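# Find the light check weight and set it on the red dish

## Task

Among four check weights, one weighs less than the rest. Work out which one, using the balance if useful: its pointer sits over the white mark when the two pans hold equal loads and leans toward whichever pan is lighter otherwise. Lay that light weight flat on the red dish and keep the other three weights off the dish. Everything apart from the weights and the dish must remain upright, and the balance must stay on the piece of furniture where it started.

## Robot and tools

ROBOTS. Three identical i2rt Big YAM arms, arm1, arm2 and arm3. Each has six revolute joints, a two-finger gripper and a wrist camera (arm1_cam_wrist, arm2_cam_wrist, arm3_cam_wrist). Two fixed room cameras, room_a and room_b, look over the scene. Calibrated base positions (metres): arm1 at (-0.017, 1.211, 0.828) facing roughly -x; arm2 at (0.095, -0.011, 0.883) facing roughly +x; arm3 at (-0.083, -1.202, 0.816) facing roughly +x. Each base faces along its own +x. Reach is about 1.0 m from the joint1 axis. The arms act independently; one being slow or stopped does not hold the others.

FRAMES. Every pose is in one shared scene frame: origin on the floor, +z up, lengths in metres. A hand pose is 7 numbers [x, y, z, qw, qx, qy, qz] (quaternion scalar first). The hand point lies between the finger pads, about 1 cm short of the tips. The fingers extend along the hand's +z axis and close along its y axis. Printed hand positions can be off, more so at long reach.

move. Arguments: optional arm1, arm2, arm3 (each that arm's part of one action) and cameras (list from arm1_cam_wrist, arm2_cam_wrist, arm3_cam_wrist, room_a, room_b, or all; [] for none; if omitted, all images come back only for an empty call). An arm not named gets no new command but may keep pushing toward an older target. Each arm part may contain:
- joints: object of absolute targets by name, in radians, plus gripper_m in metres (fingertip gap). Ranges: joint1_rad -2.879..2.879 (base yaw, positive counter-clockwise from above); joint2_rad 0..3.141 (shoulder, rises and then swings forward as it grows); joint3_rad 0..3.019 (elbow, larger opens it); joint4_rad -1.692..1.57 (hand pitch, positive tips fingers up); joint5_rad -1.57..1.57 (hand yaw, positive to the arm's right); joint6_rad -2.094..2.094 (hand roll, positive clockwise seen from behind); gripper_m 0..0.093.
- min_time_s: 0.1..8 s, the shortest duration for that arm's joint motions; only alongside joints.
- target: an absolute hand pose (7 numbers as above, scene frame). The hand moves in a straight line from its current hand_target toward it. When target is given, joints may carry only gripper_m.
- speed: 0.002..0.5 m/s top linear speed (default 0.25); rotation is capped at twice that in rad/s. Only valid with target.
Example arm part: {"target": [x, y, z, qw, qx, qy, qz], "speed": 0.25, "joints": {"gripper_m": 0.05}}. All motions in an action start together; all hand paths in one action finish together, paced by the slowest. A hand path lasts 0.5..10 s and an action at most 15 s. Each control step limits the commanded hand pose to 100 mm and 20 degrees from where the hand is measured, then solves joints with damped IK, favouring position. Expect the hand to lag, drift, overshoot speed near full stretch and stop a centimetre or more off. Joint paths can curve widely since joints move at different rates. Paths do not avoid obstacles or other arms. An empty move returns full state, images and the scene number.

wait: seconds (0..10) and optional cameras; nothing new is commanded, the scene keeps running.

zoom_image: camera name and region [x0, y0, x1, y1] in pixels of that camera's 672x504 image, top-left origin, at most 504 by 504. Only cameras in the latest returned images can be zoomed.

finished_scene: scene (integer, the current scene number). Irreversible; the goal must stay satisfied with the robots released.

RESULTS. The "move" line lists each arm sent a motion with "done" or its worst status, e.g. "move: arm1 done; arm2 time_out". joint_status and hand_status report how the last accepted action ended: off_target (resting away from target, maybe still pushing); time_out (the arm could not finish; each joint then holds a target near its current position and keeps pushing; on_its_own lists those still moving; send a joint its reported position to relieve it); not_followed (a safety check withheld the targets; the robot may keep trying). "joint command not followed" and "pose unreachable" name such withholding for joints or for a hand target; a gripper command still runs. on_its_own shows uncommanded behaviour; its "held at" is a target, not a reading. hand_target is the pose the held joint targets imply. Arms listed under "as last shown" were not commanded; their status reads "not commanded" and omitted lines are unchanged. The "pictures" line gives the image order; images can be slightly older than state. Joint velocities are rad/s (gripper m/s), "within noise" when still. Joint torques (N m, arm joints only) include gravity and friction, have per-arm offsets, and torques 3 and 4 wrap at ±28. Gripper: closed on nothing reads 0.000..0.003; on a hard part at full force it reads up to 0.005 below the part width (some up to 0.002 above); in free air reading is up to 0.003 wider than the true gap. Full force begins about 0.005 below the touch reading; open well above the reading to release. Refused calls (out-of-range values) or a stop during a call cancel the remaining move, wait and finished_scene calls in that reply; invalid calls (unknown keys) do not.

CAMERAS. Wrist cameras are fisheye, room cameras pinhole with radial distortion, all 672x504; intrinsics and world-to-camera transforms are provided and may be a few millimetres or degrees off.

AVOID. Hard contact between robots fails and ends the scene; the collision check can be late and ignores fingers, gripper housings and wrist cameras, and a gripper closing on another arm's fingers counts as a press. Do not push anything onto the floor or out of the work area, drop parts from height, release moving parts, slam into fixed or heavy things, or topple anything. Arms keep pushing after contact; long pushing, holding loads or staying stretched heats motors: MOTOR HOT appears at 85 °C, and at 100 °C an OVER-TEMPERATURE FAULT drops the arm for 30-60 s, with affected keys reading limit_stop_at_motor_heat (resend targets afterward). Loose objects may occasionally get a small external nudge.

Each tool is called in YAML: its name, and indented under it one key for each argument.

## Session

move:

Scene clock: 0.00 s.
Joint torques (N m): no reading
Heat: arm1: hottest joint2_rad 37 °C; arm2: hottest joint2_rad 31 °C; arm3: hottest joint2_rad 36 °C.
Joint velocities: within noise
arm1.joint_positions: joint1_rad=+0.463 joint2_rad=+0.615 joint3_rad=+1.490 joint4_rad=-1.383 joint5_rad=+0.276 joint6_rad=+0.395 gripper_m=+0.09396
arm1.joint_status: not commanded
arm1.hand: x=-0.2166 y=+1.1519 z=+1.4100 quat_wxyz=(-0.119, -0.855, +0.016, +0.505) (m; scene frame)
arm1.hand_target: x=-0.2135 y=+1.1537 z=+1.4229 quat_wxyz=(-0.125, -0.847, +0.018, +0.516) (m; scene frame)
arm1.hand_status: not commanded
arm2.joint_positions: joint1_rad=+0.482 joint2_rad=+0.585 joint3_rad=+1.357 joint4_rad=-1.462 joint5_rad=+0.226 joint6_rad=+0.023 gripper_m=+0.09396
arm2.joint_status: not commanded
arm2.hand: x=-0.1095 y=-0.0683 z=+1.3892 quat_wxyz=(-0.010, +0.891, +0.138, -0.433) (m; scene frame)
arm2.hand_target: x=-0.1075 y=-0.0675 z=+1.4001 quat_wxyz=(-0.007, +0.885, +0.136, -0.444) (m; scene frame)
arm2.hand_status: not commanded
arm3.joint_positions: joint1_rad=-0.065 joint2_rad=+0.649 joint3_rad=+1.390 joint4_rad=-1.161 joint5_rad=-0.034 joint6_rad=-0.702 gripper_m=+0.09396
arm3.joint_status: not commanded
arm3.hand: x=-0.3410 y=-1.1470 z=+1.3892 quat_wxyz=(-0.236, +0.811, +0.203, -0.495) (m; scene frame)
arm3.hand_target: x=-0.3379 y=-1.1478 z=+1.4005 quat_wxyz=(-0.241, +0.804, +0.201, -0.504) (m; scene frame)
arm3.hand_status: not commanded
pictures: arm1_cam_wrist, arm2_cam_wrist, arm3_cam_wrist, room_a, room_b

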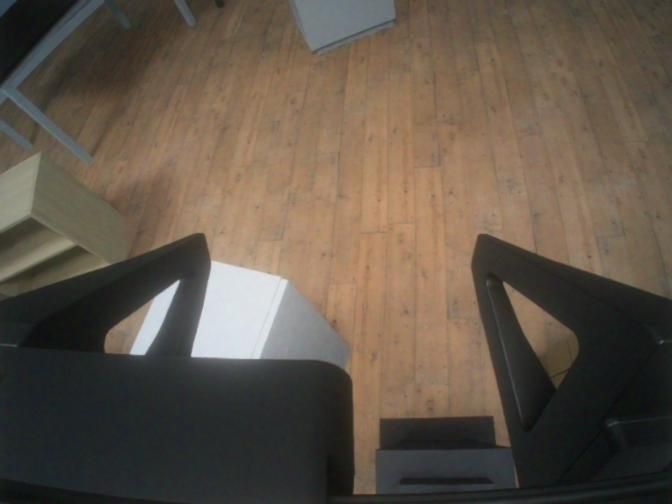

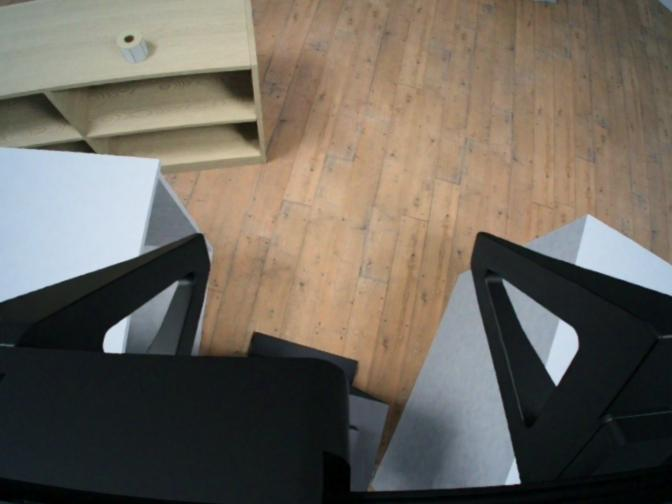

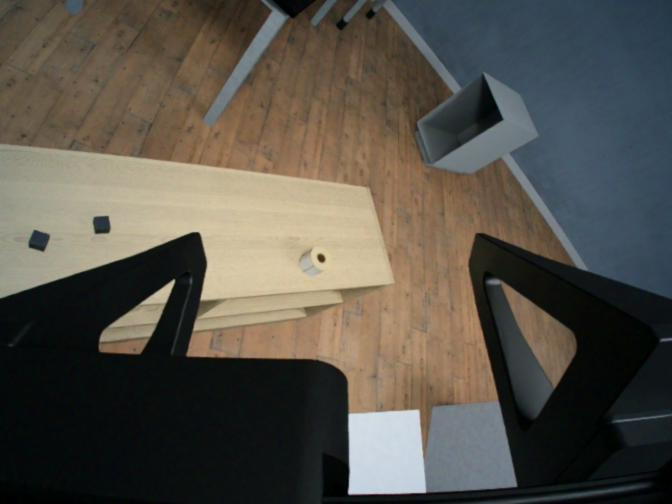

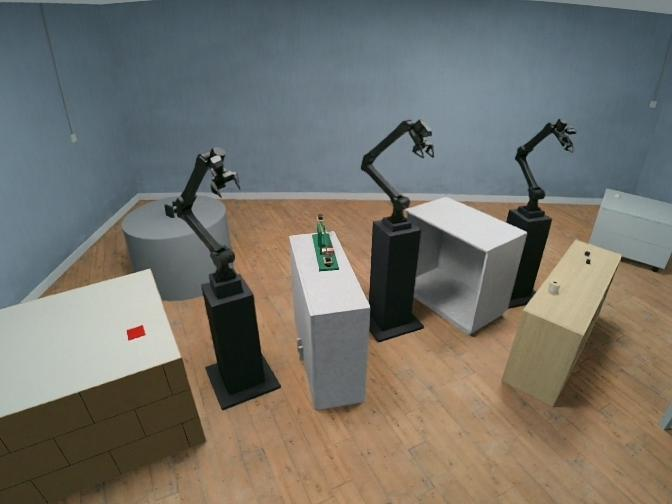

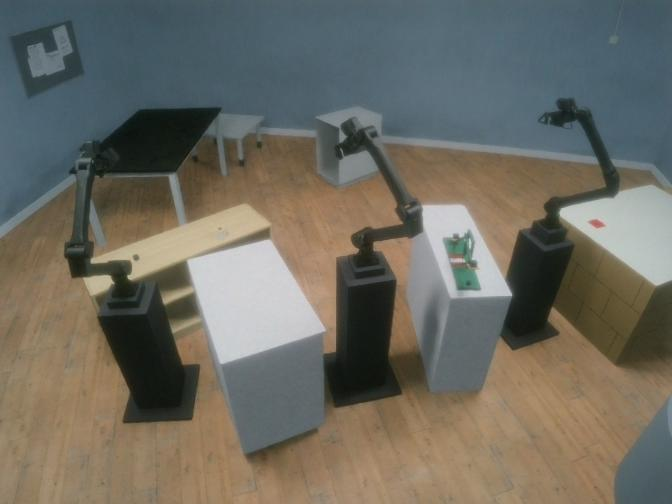

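zoom_image:
  camera: "room_a"
  region: [280, 190, 380, 290]

zoom_image:
  camera: "room_b"
  region: [420, 210, 520, 310]

zoom_image:
  camera: "room_a"
  region: [520, 220, 640, 310]

zoom_image:
  camera: "room_b"
  region: [90, 200, 290, 320]

zoom_image:
  camera: "arm3_cam_wrist"
  region: [0, 140, 200, 300]

zoom_image:
  camera: "room_a"
  region: [0, 280, 200, 400]

Scaled by 5.040 from the camera's 672x504 image, which has a finer 960x720 frame.

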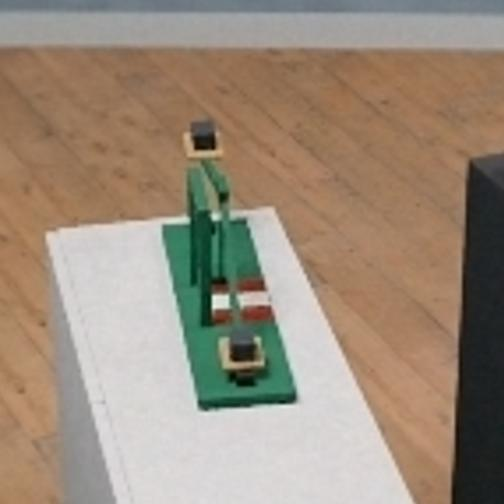

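Scaled by 5.040 from the camera's 672x504 image, which has a finer 960x720 frame.

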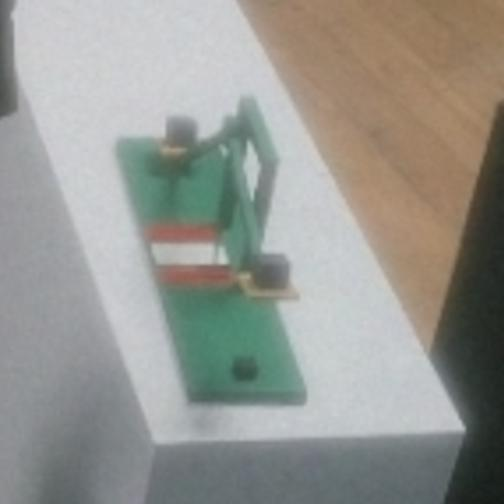

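Scaled by 4.200 from the camera's 672x504 image, which has a finer 960x720 frame.

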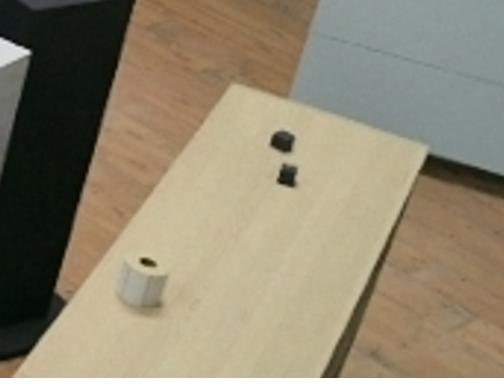

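Scaled by 2.520 from the camera's 672x504 image, which has a finer 960x720 frame.

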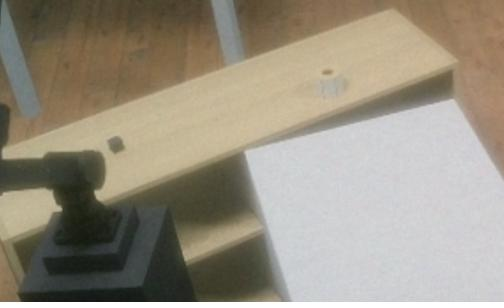

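Scaled by 2.520 from the camera's 672x504 image, which has a finer 960x720 frame.

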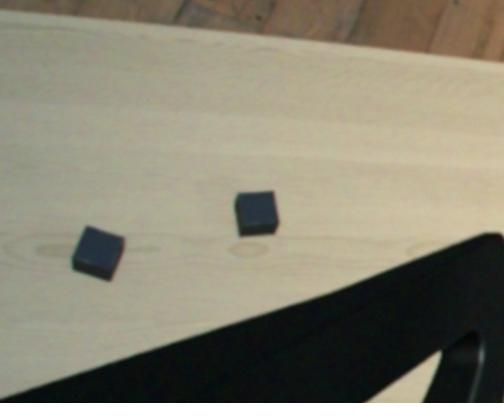

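Scaled by 2.520 from the camera's 672x504 image, which has a finer 960x720 frame.

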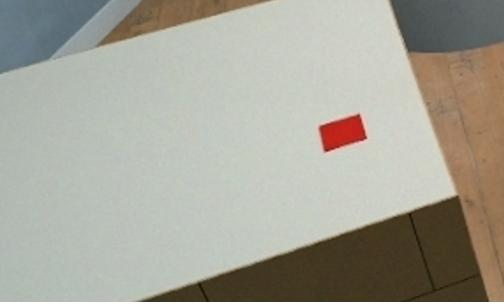

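move:
  arm1: {"joints":{"joint1_rad":1.74,"joint5_rad":0,"joint6_rad":0,"joint4_rad":-1.2,"joint2_rad":0.9}}
  cameras: ["arm1_cam_wrist"]

zoom_image:
  camera: "arm1_cam_wrist"
  region: [160, 40, 520, 310]

Scene clock: 4.67 s.
Joint torques (N m): arm1=[0.79 -2.9 12.52 2.25 0.05 -0.24] | arm2=[1.61 2.08 10.99 1.92 0.09 0.11] | arm3=[-1.2 0.5 8.8 2.07 -0.01 0.01]
Heat: arm1: hottest joint2_rad 37 °C; arm2: hottest joint2_rad 31 °C; arm3: hottest joint2_rad 36 °C.
move: arm1 done
Joint velocities: within noise
arm1.joint_positions: joint1_rad=+1.725 joint2_rad=+0.910 joint3_rad=+1.485 joint4_rad=-1.215 joint5_rad=+0.001 joint6_rad=+0.014 gripper_m=+0.09397
arm1.joint_status: all done
arm1.hand: x=+0.0636 y=+0.8598 z=+1.3602 quat_wxyz=(-0.350, -0.563, -0.693, +0.283) (m; scene frame)
arm1.hand_target: x=+0.0681 y=+0.8651 z=+1.3826 quat_wxyz=(-0.370, -0.545, -0.691, +0.298) (m; scene frame)
arm1.hand_status: not commanded
arm2, arm3: as last shown
arm3.hand_target: x=-0.3379 y=-1.1478 z=+1.4005 quat_wxyz=(-0.241, +0.805, +0.201, -0.504) (m; scene frame)
pictures: arm1_cam_wrist
camera_calibration:
arm1_cam_wrist: T_world_to_cam=[[-0.978891, -0.204383, 0.000369696, 0.237396], [-0.195577, 0.936187, -0.292067, -0.392195], [0.0593473, -0.285974, -0.956398, 1.67058], [0, 0, 0, 1]] pos_world=[0.0565362, 0.893429, 1.4831]

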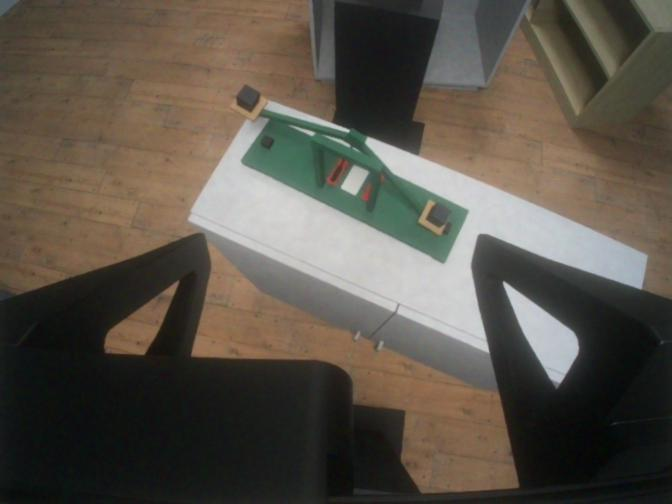

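Scaled by 1.400 from the camera's 672x504 image, which has a finer 960x720 frame.

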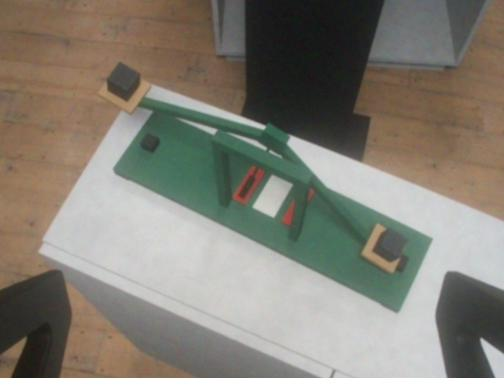

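move:
  arm1: {"target":[0.275,0.56,1.09,0.217,0.526,0.810,-0.141],"speed":0.35}
  cameras: ["arm1_cam_wrist","room_b"]

zoom_image:
  camera: "room_b"
  region: [420, 180, 540, 310]

Scene clock: 8.73 s.
Joint torques (N m): arm1=[0.26 -15.03 15.69 0.91 -0.04 -0.21] | arm2=[1.61 2.14 10.95 1.95 0.08 0.1] | arm3=[-1.08 0.44 8.81 2.06 0 0.01]
Heat: arm1: hottest joint2_rad 37 °C; arm2: hottest joint2_rad 31 °C; arm3: hottest joint2_rad 36 °C.
move: arm1 off_target
Joint velocities: within noise
arm1.joint_positions: joint1_rad=+1.916 joint2_rad=+1.891 joint3_rad=+1.855 joint4_rad=-1.060 joint5_rad=-0.005 joint6_rad=+0.015 gripper_m=+0.09397
arm1.joint_status: not commanded
arm1.hand: x=+0.2616 y=+0.5691 z=+1.0639 quat_wxyz=(-0.197, -0.539, -0.808, +0.130) (m; scene frame)
arm1.hand_target: x=+0.2745 y=+0.5615 z=+1.0899 quat_wxyz=(-0.217, -0.526, -0.810, +0.141) (m; scene frame)
arm1.hand_status: off_target (0.031 m and 3.0 deg from the pose sent, 0.456 m and 26.5 deg at the start)
arm2, arm3: as last shown
pictures: arm1_cam_wrist, room_b
camera_calibration:
arm1_cam_wrist: T_world_to_cam=[[-0.922639, -0.385665, 0.0000407423, 0.460809], [-0.380669, 0.910703, 0.160349, -0.586329], [-0.061878, 0.147928, -0.98706, 1.10971], [0, 0, 0, 1]] pos_world=[0.27063, 0.547532, 1.18935]

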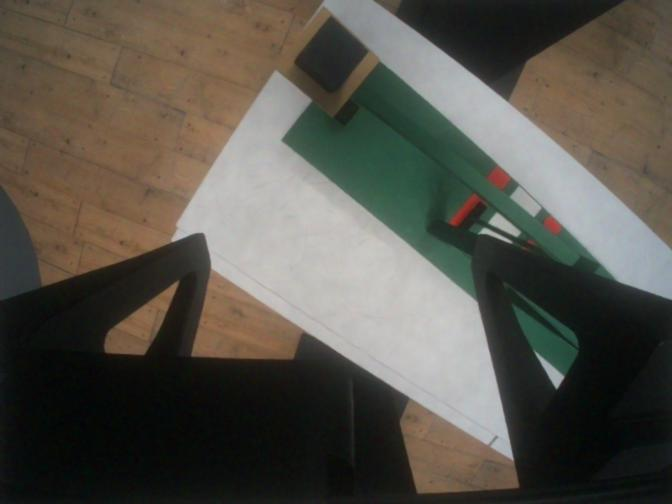

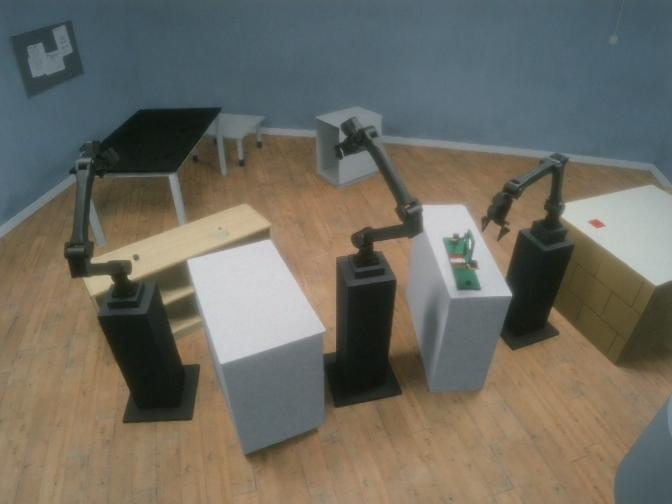

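Scaled by 3.877 from the camera's 672x504 image, which has a finer 960x720 frame.

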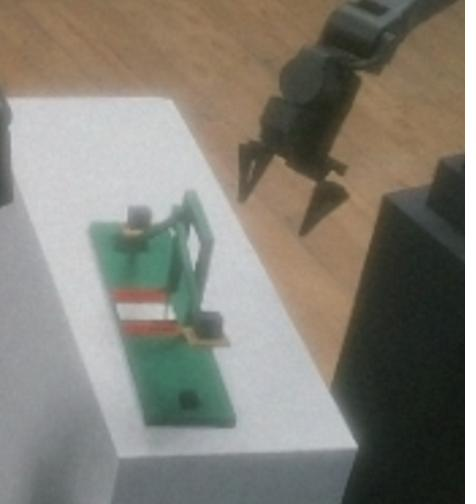

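move:
  arm1: {"target":[0.315,0.465,1.07,0,0.139,0.990,0],"speed":0.3}
  cameras: ["arm1_cam_wrist","room_b","room_a"]

zoom_image:
  camera: "room_b"
  region: [420, 180, 540, 310]

zoom_image:
  camera: "room_a"
  region: [270, 170, 370, 290]

Scene clock: 12.40 s.
Joint torques (N m): arm1=[0.09 -18.55 14.74 1.54 0.11 -0.15] | arm2=[1.49 2.08 10.92 1.88 0.09 0.11] | arm3=[-1.08 0.38 8.77 2.09 0 0.01]
Heat: arm1: hottest joint3_rad 39 °C; arm2: hottest joint2_rad 31 °C; arm3: hottest joint2_rad 36 °C.
move: arm1 off_target
Joint velocities: within noise
arm1.joint_positions: joint1_rad=+1.916 joint2_rad=+2.477 joint3_rad=+2.872 joint4_rad=-1.589 joint5_rad=-0.014 joint6_rad=-0.853 gripper_m=+0.09397
arm1.joint_status: not commanded
arm1.hand: x=+0.3045 y=+0.4732 z=+1.0565 quat_wxyz=(-0.103, -0.150, -0.971, +0.157) (m; scene frame)
arm1.hand_target: x=+0.3142 y=+0.4673 z=+1.0695 quat_wxyz=(-0.115, -0.138, -0.967, +0.181) (m; scene frame)
arm1.hand_status: off_target (0.019 m and 21.7 deg from the pose sent, 0.117 m and 57.8 deg at the start; pose on its path clipped on 36 of 87 steps; a joint's target at an end of its range on 46 of 87 steps)
arm2, arm3: as last shown
pictures: arm1_cam_wrist, room_a, room_b
camera_calibration:
arm1_cam_wrist: T_world_to_cam=[[-0.322683, -0.904906, 0.277528, 0.233188], [-0.840708, 0.408723, 0.355183, -0.309602], [-0.434839, -0.118708, -0.892649, 1.2592], [0, 0, 0, 1]] pos_world=[0.362512, 0.487033, 1.16928]

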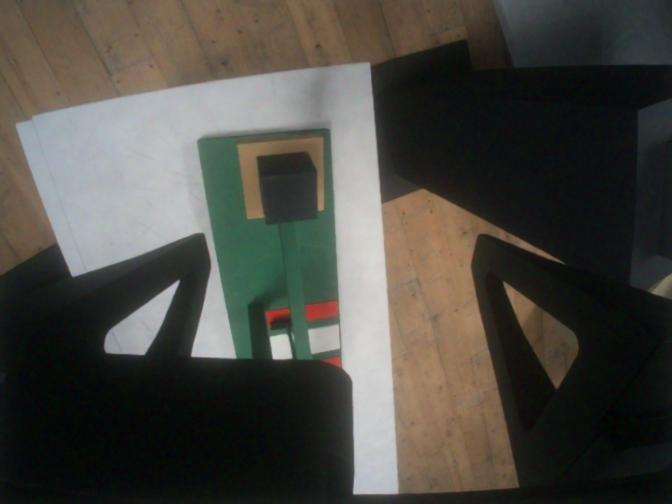

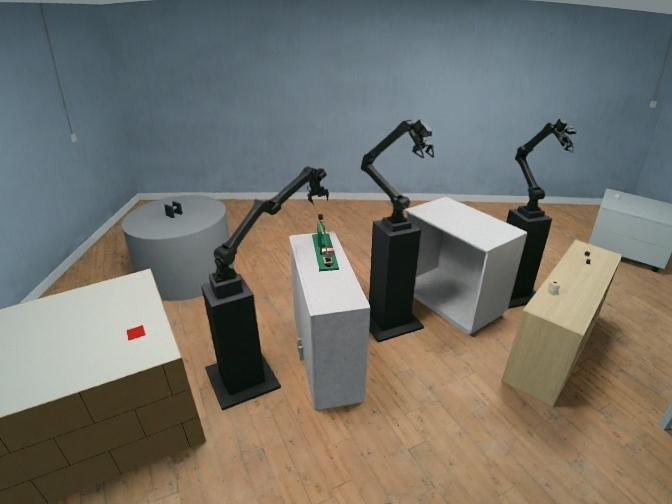

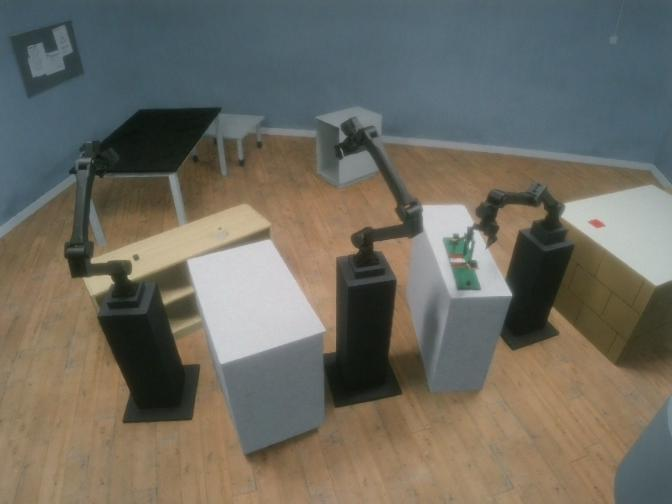

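Scaled by 3.877 from the camera's 672x504 image, which has a finer 960x720 frame.

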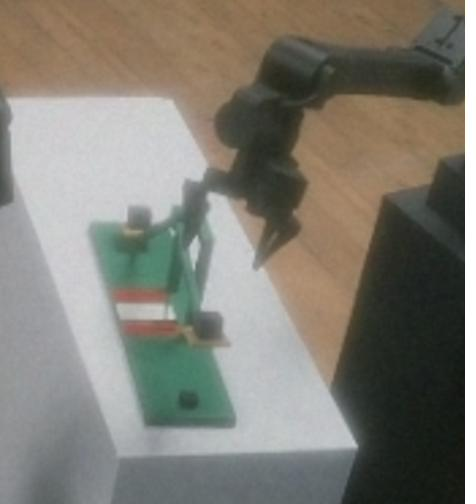

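Scaled by 4.200 from the camera's 672x504 image, which has a finer 960x720 frame.

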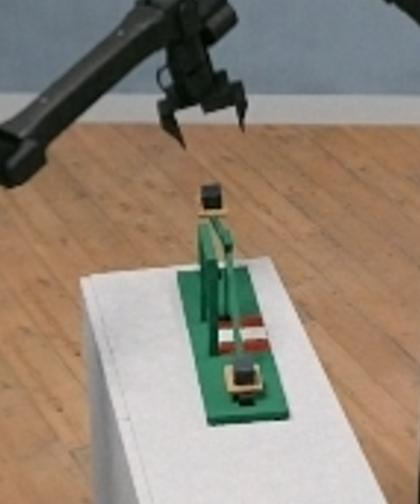

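move:
  arm1: {"target":[0.313,0.463,0.985,0,0.139,0.990,0],"speed":0.2}
  cameras: ["arm1_cam_wrist","room_b"]

zoom_image:
  camera: "room_b"
  region: [420, 200, 520, 300]

Scene clock: 14.70 s.
Joint torques (N m): arm1=[0.21 -19.43 14.56 0.58 0.08 -0.22] | arm2=[1.73 2.37 10.96 1.92 0.06 0.11] | arm3=[-1.08 0.32 8.81 2.09 -0.01 0.01]
Heat: arm1: hottest joint3_rad 39 °C; arm2: hottest joint3_rad 32 °C; arm3: hottest joint2_rad 36 °C.
move: arm1 off_target
Joint velocities: within noise
arm1.joint_positions: joint1_rad=+1.916 joint2_rad=+2.587 joint3_rad=+2.875 joint4_rad=-1.592 joint5_rad=-0.012 joint6_rad=-0.861 gripper_m=+0.09397
arm1.joint_status: not commanded
arm1.hand: x=+0.3059 y=+0.4674 z=+0.9713 quat_wxyz=(-0.073, -0.149, -0.980, +0.113) (m; scene frame)
arm1.hand_target: x=+0.3124 y=+0.4648 z=+0.9845 quat_wxyz=(-0.080, -0.138, -0.979, +0.128) (m; scene frame)
arm1.hand_status: off_target (0.016 m and 15.5 deg from the pose sent, 0.073 m and 21.7 deg at the start; a joint's target at an end of its range on 49 of 52 steps)
arm2, arm3: as last shown
pictures: arm1_cam_wrist, room_b
camera_calibration:
arm1_cam_wrist: T_world_to_cam=[[-0.306118, -0.930355, 0.201819, 0.332523], [-0.82443, 0.36508, 0.432472, -0.335543], [-0.476033, -0.033998, -0.87877, 1.1426], [0, 0, 0, 1]] pos_world=[0.369075, 0.470711, 1.08209]

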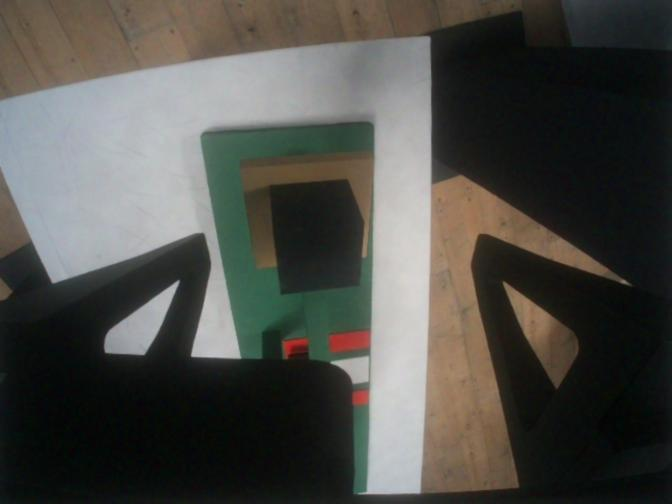

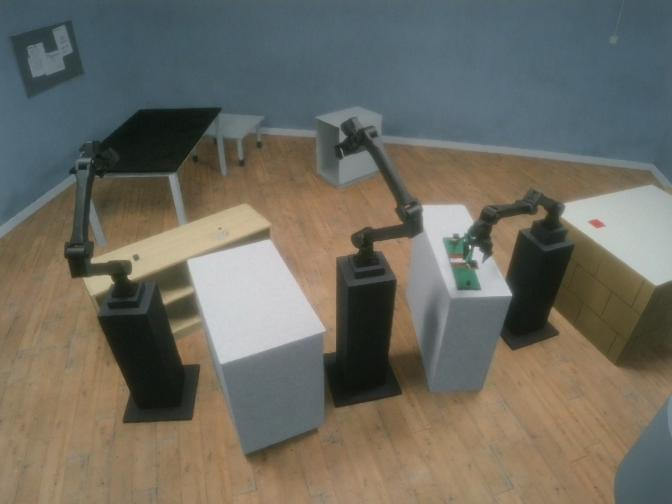

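Scaled by 5.040 from the camera's 672x504 image, which has a finer 960x720 frame.

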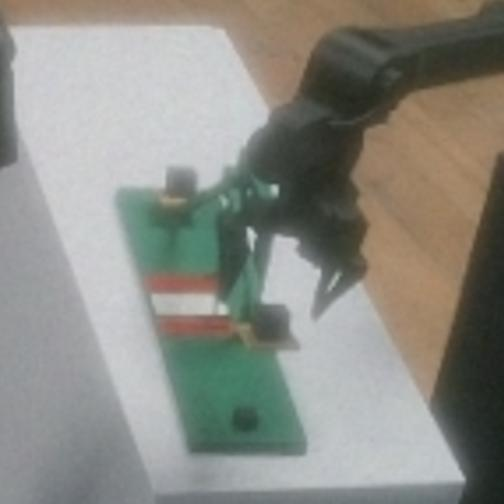

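move:
  arm1: {"target":[0.307,0.469,0.932,0,0.139,0.990,0],"speed":0.12}
  cameras: ["arm1_cam_wrist","room_b"]

zoom_image:
  camera: "room_b"
  region: [420, 200, 520, 300]

Scene clock: 16.97 s.
Joint torques (N m): arm1=[-0.56 -19.37 14.67 0.28 0.1 -0.24] | arm2=[1.44 2.2 10.99 1.96 0.07 0.11] | arm3=[-1.14 0.38 8.79 2.07 -0.02 0.01]
Heat: arm1: hottest joint3_rad 40 °C; arm2: hottest joint3_rad 32 °C; arm3: hottest joint2_rad 36 °C.
move: arm1 off_target
Joint velocities: within noise
arm1.joint_positions: joint1_rad=+1.916 joint2_rad=+2.649 joint3_rad=+2.875 joint4_rad=-1.624 joint5_rad=-0.012 joint6_rad=-0.866 gripper_m=+0.09397
arm1.joint_status: not commanded
arm1.hand: x=+0.3021 y=+0.4751 z=+0.9211 quat_wxyz=(-0.048, -0.148, -0.985, +0.073) (m; scene frame)
arm1.hand_target: x=+0.3064 y=+0.4708 z=+0.9316 quat_wxyz=(-0.054, -0.139, -0.985, +0.088) (m; scene frame)
arm1.hand_status: off_target (0.013 m and 10.1 deg from the pose sent, 0.039 m and 15.5 deg at the start; a joint's target at an end of its range on 54 of 57 steps)
arm2, arm3: as last shown
pictures: arm1_cam_wrist, room_b
camera_calibration:
arm1_cam_wrist: T_world_to_cam=[[-0.295944, -0.945897, 0.133026, 0.416273], [-0.808025, 0.322176, 0.493252, -0.36024], [-0.509424, 0.0384864, -0.859655, 1.05494], [0, 0, 0, 1]] pos_world=[0.369524, 0.469211, 1.0292]

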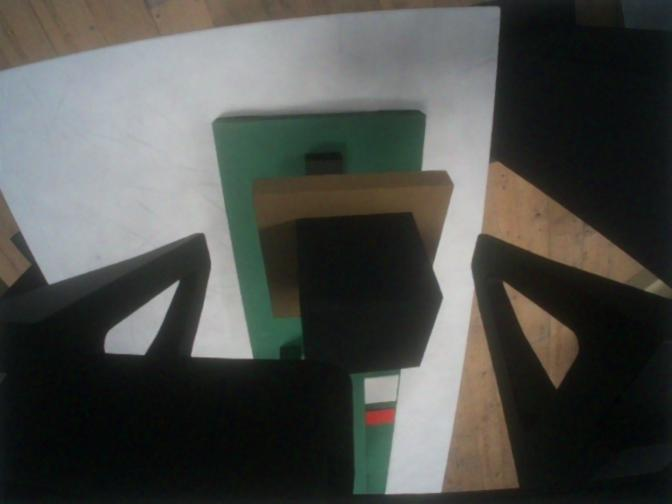

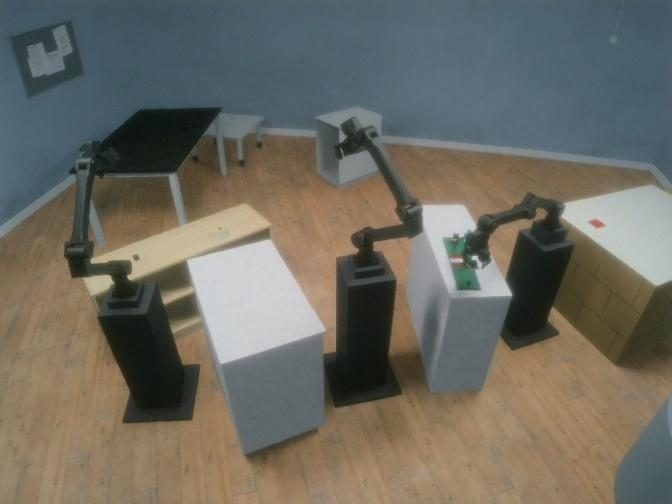

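Scaled by 5.040 from the camera's 672x504 image, which has a finer 960x720 frame.

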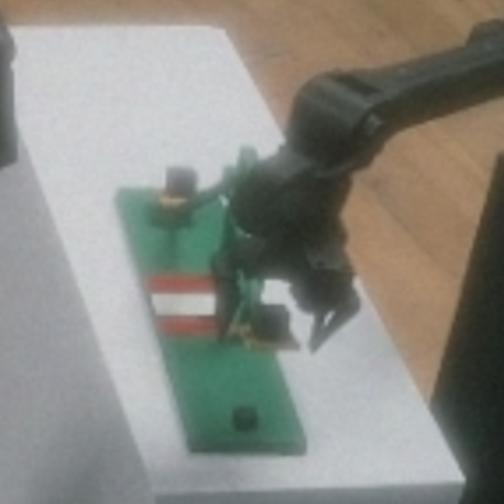

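move:
  arm1: {"target":[0.299,0.466,0.923,0,0.139,0.990,0],"speed":0.1}
  cameras: []

move:
  arm1: {"joints":{"gripper_m":0.045}}
  cameras: ["arm1_cam_wrist"]

Scene clock: 18.93 s.
Joint torques (N m): arm1=[-0.85 -19.6 14.52 0.34 0.06 -0.27] | arm2=[1.61 2.2 10.96 1.91 0.08 0.11] | arm3=[-1.14 0.5 8.79 2.04 0 0.01]
Heat: arm1: hottest joint3_rad 40 °C; arm2: hottest joint3_rad 32 °C; arm3: hottest joint2_rad 36 °C.
move: arm1 off_target
Joint velocities: within noise
arm1.joint_positions: joint1_rad=+1.916 joint2_rad=+2.657 joint3_rad=+2.875 joint4_rad=-1.627 joint5_rad=-0.012 joint6_rad=-0.876 gripper_m=+0.09397
arm1.joint_status: not commanded
arm1.hand: x=+0.3015 y=+0.4762 z=+0.9144 quat_wxyz=(-0.044, -0.143, -0.986, +0.069) (m; scene frame)
arm1.hand_target: x=+0.2984 y=+0.4677 z=+0.9227 quat_wxyz=(-0.051, -0.139, -0.985, +0.083) (m; scene frame)
arm1.hand_status: off_target (0.014 m and 9.4 deg from the pose sent, 0.010 m and 10.1 deg at the start; a joint's target at an end of its range on 45 of 47 steps)
arm2, arm3: as last shown
pictures: none
No camera images: "cameras" was empty.

Scene clock: 19.70 s.
Joint torques (N m): arm1=[-1.2 -19.78 14.5 0.2 -0.07 -0.19] | arm2=[1.49 2.2 10.99 1.94 0.09 0.11] | arm3=[-1.14 0.32 8.79 2.09 -0.01 0.01]
Heat: arm1: hottest joint3_rad 40 °C; arm2: hottest joint3_rad 32 °C; arm3: hottest joint2_rad 36 °C.
move: arm1 done
Joint velocities: within noise
arm1.joint_positions: joint1_rad=+1.914 joint2_rad=+2.658 joint3_rad=+2.877 joint4_rad=-1.622 joint5_rad=-0.008 joint6_rad=-0.878 gripper_m=+0.04678
arm1.joint_status: all done
arm1.hand: x=+0.3001 y=+0.4739 z=+0.9146 quat_wxyz=(-0.044, -0.143, -0.986, +0.072) (m; scene frame)
arm1.hand_target: x=+0.2981 y=+0.4676 z=+0.9229 quat_wxyz=(-0.051, -0.139, -0.985, +0.083) (m; scene frame)
arm1.hand_status: not commanded
arm2, arm3: as last shown
pictures: arm1_cam_wrist
camera_calibration:
arm1_cam_wrist: T_world_to_cam=[[-0.286364, -0.948924, 0.132436, 0.414523], [-0.807172, 0.313404, 0.500252, -0.360785], [-0.516207, 0.0363561, -0.855692, 1.04793], [0, 0, 0, 1]] pos_world=[0.368436, 0.468323, 1.02229]

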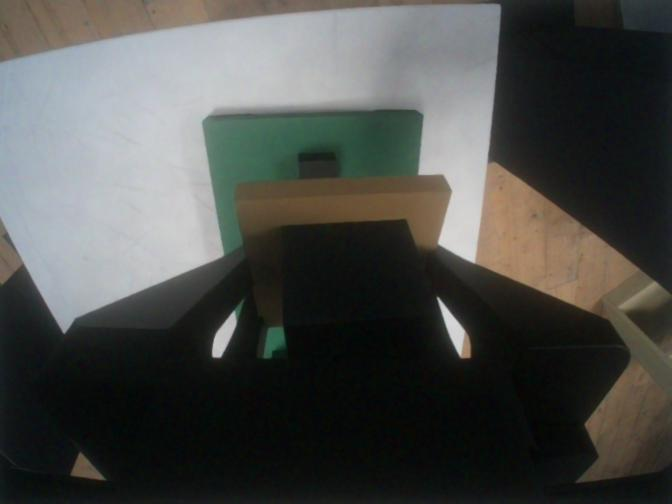

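move:
  arm1: {"joints":{"gripper_m":0.024}}
  cameras: ["arm1_cam_wrist"]

Scene clock: 20.30 s.
Joint torques (N m): arm1=[-0.85 -19.78 14.37 0.31 -0.06 -0.23] | arm2=[1.38 2.26 11 1.91 0.06 0.12] | arm3=[-1.14 0.38 8.83 2.07 -0.01 0.01]
Heat: arm1: hottest joint3_rad 41 °C; arm2: hottest joint3_rad 33 °C; arm3: hottest joint2_rad 36 °C.
move: arm1 off_target
Joint velocities: within noise
arm1.joint_positions: joint1_rad=+1.914 joint2_rad=+2.658 joint3_rad=+2.877 joint4_rad=-1.622 joint5_rad=-0.008 joint6_rad=-0.878 gripper_m=+0.04659
arm1.joint_status: gripper_m off_target (ended at +0.04660, target +0.02400)
arm1.hand: x=+0.3001 y=+0.4739 z=+0.9146 quat_wxyz=(-0.044, -0.143, -0.986, +0.072) (m; scene frame)
arm1.hand_target: x=+0.2981 y=+0.4676 z=+0.9229 quat_wxyz=(-0.051, -0.139, -0.985, +0.083) (m; scene frame)
arm1.hand_status: not commanded
arm2.joint_positions: joint1_rad=+0.482 joint2_rad=+0.585 joint3_rad=+1.357 joint4_rad=-1.462 joint5_rad=+0.226 joint6_rad=+0.023 gripper_m=+0.09396
arm2.joint_status: not commanded
arm2.hand: x=-0.1095 y=-0.0683 z=+1.3892 quat_wxyz=(-0.010, +0.891, +0.138, -0.433) (m; scene frame)
arm2.hand_target: x=-0.1075 y=-0.0675 z=+1.4001 quat_wxyz=(-0.007, +0.885, +0.136, -0.444) (m; scene frame)
arm2.hand_status: not commanded
arm3.joint_positions: joint1_rad=-0.065 joint2_rad=+0.649 joint3_rad=+1.390 joint4_rad=-1.161 joint5_rad=-0.034 joint6_rad=-0.702 gripper_m=+0.09396
arm3.joint_status: not commanded
arm3.hand: x=-0.3410 y=-1.1470 z=+1.3892 quat_wxyz=(-0.236, +0.811, +0.203, -0.495) (m; scene frame)
arm3.hand_target: x=-0.3379 y=-1.1478 z=+1.4005 quat_wxyz=(-0.241, +0.805, +0.201, -0.504) (m; scene frame)
arm3.hand_status: not commanded
pictures: arm1_cam_wrist
camera_calibration:
arm1_cam_wrist: T_world_to_cam=[[-0.286364, -0.948924, 0.132436, 0.414523], [-0.807172, 0.313404, 0.500252, -0.360785], [-0.516207, 0.0363561, -0.855692, 1.04793], [0, 0, 0, 1]] pos_world=[0.368436, 0.468323, 1.02229]

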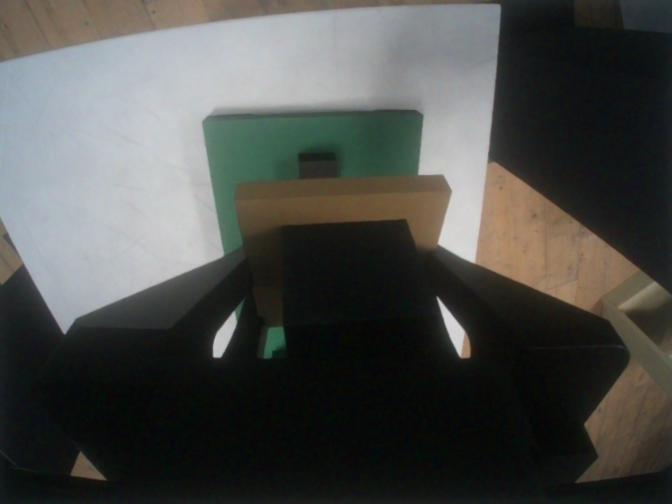

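move:
  arm1: {"target":[0.296,0.468,1.0,0,0.139,0.990,0],"speed":0.1}
  cameras: ["arm1_cam_wrist","room_b"]

zoom_image:
  camera: "room_b"
  region: [420, 200, 520, 300]

Scene clock: 22.13 s.
Joint torques (N m): arm1=[-1.38 -25.64 14.32 -0.57 -0.08 -0.24] | arm2=[1.44 2.2 10.97 1.92 0.08 0.1] | arm3=[-1.14 0.56 8.8 2.06 0 0.01]
Heat: arm1: hottest joint3_rad 42 °C; arm2: hottest joint3_rad 33 °C; arm3: hottest joint2_rad 36 °C.
move: arm1 off_target
Joint velocities: within noise
arm1.joint_positions: joint1_rad=+1.914 joint2_rad=+2.656 joint3_rad=+2.877 joint4_rad=-1.622 joint5_rad=-0.008 joint6_rad=-0.879 gripper_m=+0.04659
arm1.joint_status: not commanded
arm1.hand: x=+0.3002 y=+0.4737 z=+0.9167 quat_wxyz=(-0.045, -0.142, -0.986, +0.074) (m; scene frame)
arm1.hand_target: x=+0.2946 y=+0.4714 z=+0.9971 quat_wxyz=(-0.070, -0.139, -0.981, +0.116) (m; scene frame)
arm1.hand_status: off_target (0.084 m and 9.9 deg from the pose sent, 0.086 m and 9.7 deg at the start; a joint's target at an end of its range on 43 of 45 steps)
arm2, arm3: as last shown
pictures: arm1_cam_wrist, room_b
camera_calibration:
arm1_cam_wrist: T_world_to_cam=[[-0.284694, -0.949066, 0.134993, 0.411258], [-0.808192, 0.31336, 0.49863, -0.359893], [-0.515534, 0.0328562, -0.856239, 1.05175], [0, 0, 0, 1]] pos_world=[0.368435, 0.46853, 1.02449]

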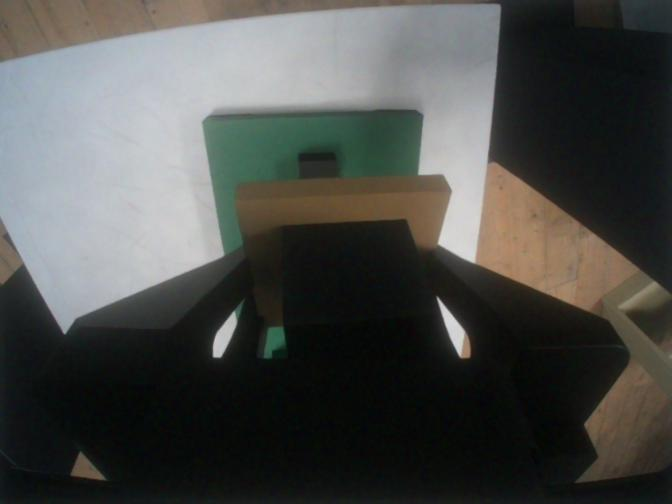

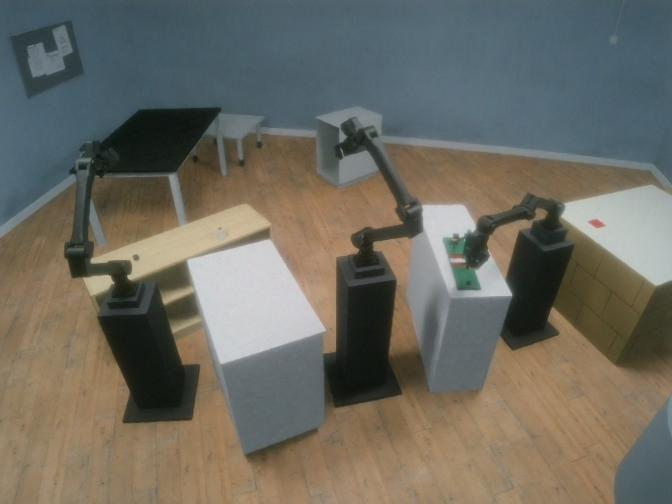

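Scaled by 5.040 from the camera's 672x504 image, which has a finer 960x720 frame.

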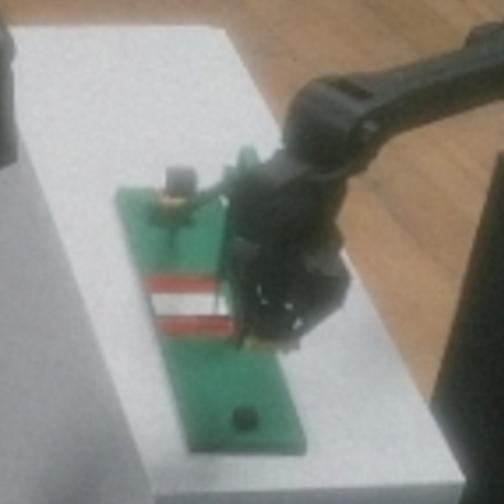

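move:
  arm1: {"target":[0.298,0.468,0.925,0,0.139,0.990,0],"speed":0.15}

move:
  arm1: {"joints":{"gripper_m":0.07}}
  cameras: ["arm1_cam_wrist"]

zoom_image:
  camera: "arm1_cam_wrist"
  region: [180, 130, 500, 370]

Scene clock: 23.80 s.
Joint torques (N m): arm1=[-1.2 -19.55 14.3 -0.05 -0.04 -0.18] | arm2=[1.44 2.14 11.06 1.91 0.08 0.11] | arm3=[-1.08 0.38 8.81 2.1 -0.01 0.02]
Heat: arm1: hottest joint3_rad 42 °C; arm2: hottest joint3_rad 33 °C; arm3: hottest joint2_rad 36 °C.
move: arm1 off_target
Joint velocities: within noise
arm1.joint_positions: joint1_rad=+1.914 joint2_rad=+2.658 joint3_rad=+2.877 joint4_rad=-1.622 joint5_rad=-0.008 joint6_rad=-0.880 gripper_m=+0.04659
arm1.joint_status: not commanded
arm1.hand: x=+0.3002 y=+0.4738 z=+0.9149 quat_wxyz=(-0.044, -0.142, -0.986, +0.073) (m; scene frame)
arm1.hand_target: x=+0.2972 y=+0.4694 z=+0.9247 quat_wxyz=(-0.049, -0.139, -0.986, +0.081) (m; scene frame)
arm1.hand_status: off_target (0.012 m and 9.8 deg from the pose sent, 0.010 m and 9.9 deg at the start; a joint's target at an end of its range on 40 of 43 steps)
arm2, arm3: as last shown
pictures: none

Scene clock: 24.40 s.
Joint torques (N m): arm1=[-0.91 -20.07 14.48 0.31 -0.03 -0.19] | arm2=[1.55 2.37 10.93 1.95 0.08 0.11] | arm3=[-1.2 0.44 8.79 2.07 -0.01 0]
Heat: arm1: hottest joint3_rad 43 °C; arm2: hottest joint3_rad 33 °C; arm3: hottest joint2_rad 36 °C.
move: arm1 done
Joint velocities: within noise
arm1.joint_positions: joint1_rad=+1.914 joint2_rad=+2.658 joint3_rad=+2.877 joint4_rad=-1.633 joint5_rad=-0.009 joint6_rad=-0.880 gripper_m=+0.06982
arm1.joint_status: all done
arm1.hand: x=+0.2992 y=+0.4762 z=+0.9145 quat_wxyz=(-0.042, -0.142, -0.987, +0.068) (m; scene frame)
arm1.hand_target: x=+0.2973 y=+0.4694 z=+0.9248 quat_wxyz=(-0.049, -0.139, -0.986, +0.081) (m; scene frame)
arm1.hand_status: not commanded
arm2, arm3: as last shown
pictures: arm1_cam_wrist
camera_calibration:
arm1_cam_wrist: T_world_to_cam=[[-0.283801, -0.950719, 0.124861, 0.423493], [-0.805847, 0.307048, 0.506292, -0.365121], [-0.51968, 0.0430679, -0.853275, 1.04292], [0, 0, 0, 1]] pos_world=[0.367941, 0.469816, 1.02188]

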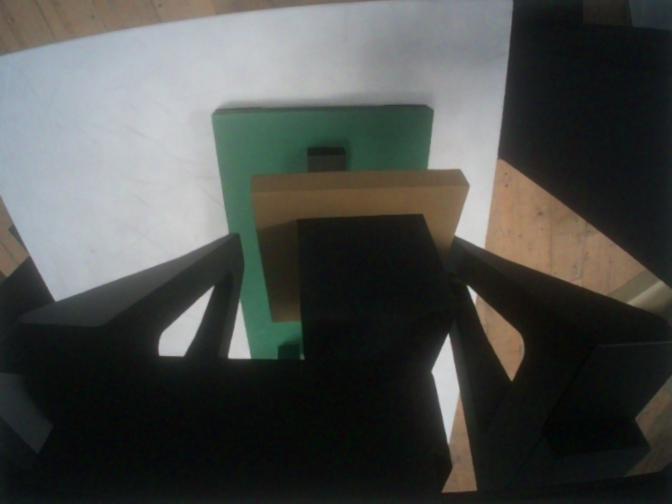

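Scaled by 1.575 from the camera's 672x504 image, which has a finer 960x720 frame.

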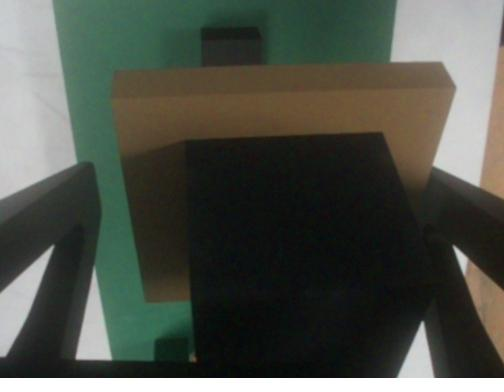

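move:
  arm1: {"target":[0.293,0.462,0.955,0.129,0.138,0.981,-0.018],"speed":0.15,"joints":{"gripper_m":0.093}}
  cameras: ["arm1_cam_wrist"]

Scene clock: 26.33 s.
Joint torques (N m): arm1=[-0.67 -22.48 14.39 0.58 -0.23 -0.23] | arm2=[1.55 2.14 10.91 2.02 0.08 0.11] | arm3=[-1.08 0.32 8.83 2.06 -0.01 0.02]
Heat: arm1: hottest joint3_rad 44 °C; arm2: hottest joint3_rad 34 °C; arm3: hottest joint2_rad 36 °C.
move: arm1 off_target
Joint velocities: within noise
arm1.joint_positions: joint1_rad=+1.861 joint2_rad=+2.658 joint3_rad=+2.877 joint4_rad=-1.633 joint5_rad=-0.217 joint6_rad=-0.899 gripper_m=+0.09290
arm1.joint_status: all done
arm1.hand: x=+0.2931 y=+0.4734 z=+0.9186 quat_wxyz=(-0.129, -0.150, -0.980, +0.018) (m; scene frame)
arm1.hand_target: x=+0.2919 y=+0.4646 z=+0.9548 quat_wxyz=(-0.147, -0.142, -0.978, +0.050) (m; scene frame)
arm1.hand_status: off_target (0.038 m and 1.4 deg from the pose sent, 0.044 m and 11.6 deg at the start; a joint's target at an end of its range on 33 of 40 steps)
arm2, arm3: as last shown
pictures: arm1_cam_wrist
camera_calibration:
arm1_cam_wrist: T_world_to_cam=[[-0.297265, -0.954795, 0.000251127, 0.538811], [-0.888271, 0.27665, 0.366661, -0.204438], [-0.350156, 0.108772, -0.930355, 1.0333], [0, 0, 0, 1]] pos_world=[0.34039, 0.458617, 1.03616]

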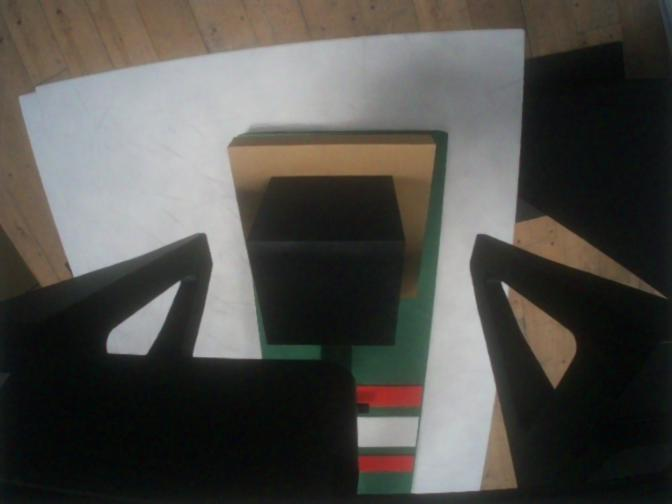

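move:
  arm1: {"joints":{"gripper_m":0.033}}
  cameras: ["arm1_cam_wrist"]

Scene clock: 27.50 s.
Joint torques (N m): arm1=[-0.73 -22.18 14.45 0.81 -0.03 -0.22] | arm2=[1.49 2.14 10.95 1.91 0.09 0.11] | arm3=[-1.2 0.5 8.8 2.06 -0.01 0.01]
Heat: arm1: hottest joint3_rad 44 °C; arm2: hottest joint3_rad 34 °C; arm3: hottest joint2_rad 36 °C.
move: arm1 off_target
Joint velocities: within noise
arm1.joint_positions: joint1_rad=+1.861 joint2_rad=+2.658 joint3_rad=+2.877 joint4_rad=-1.638 joint5_rad=-0.222 joint6_rad=-0.900 gripper_m=+0.04598
arm1.joint_status: gripper_m off_target (ended at +0.04601, target +0.03300)
arm1.hand: x=+0.2934 y=+0.4750 z=+0.9186 quat_wxyz=(-0.130, -0.149, -0.980, +0.015) (m; scene frame)
arm1.hand_target: x=+0.2920 y=+0.4647 z=+0.9548 quat_wxyz=(-0.147, -0.142, -0.978, +0.050) (m; scene frame)
arm1.hand_status: not commanded
arm2, arm3: as last shown
pictures: arm1_cam_wrist
camera_calibration:
arm1_cam_wrist: T_world_to_cam=[[-0.294701, -0.955564, -0.00704098, 0.546825], [-0.890063, 0.271804, 0.365937, -0.20104], [-0.347763, 0.114109, -0.930613, 1.03023], [0, 0, 0, 1]] pos_world=[0.340487, 0.459611, 1.03616]

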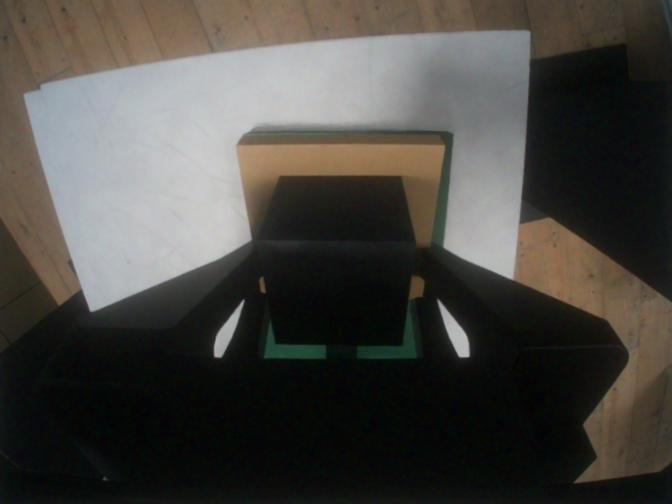

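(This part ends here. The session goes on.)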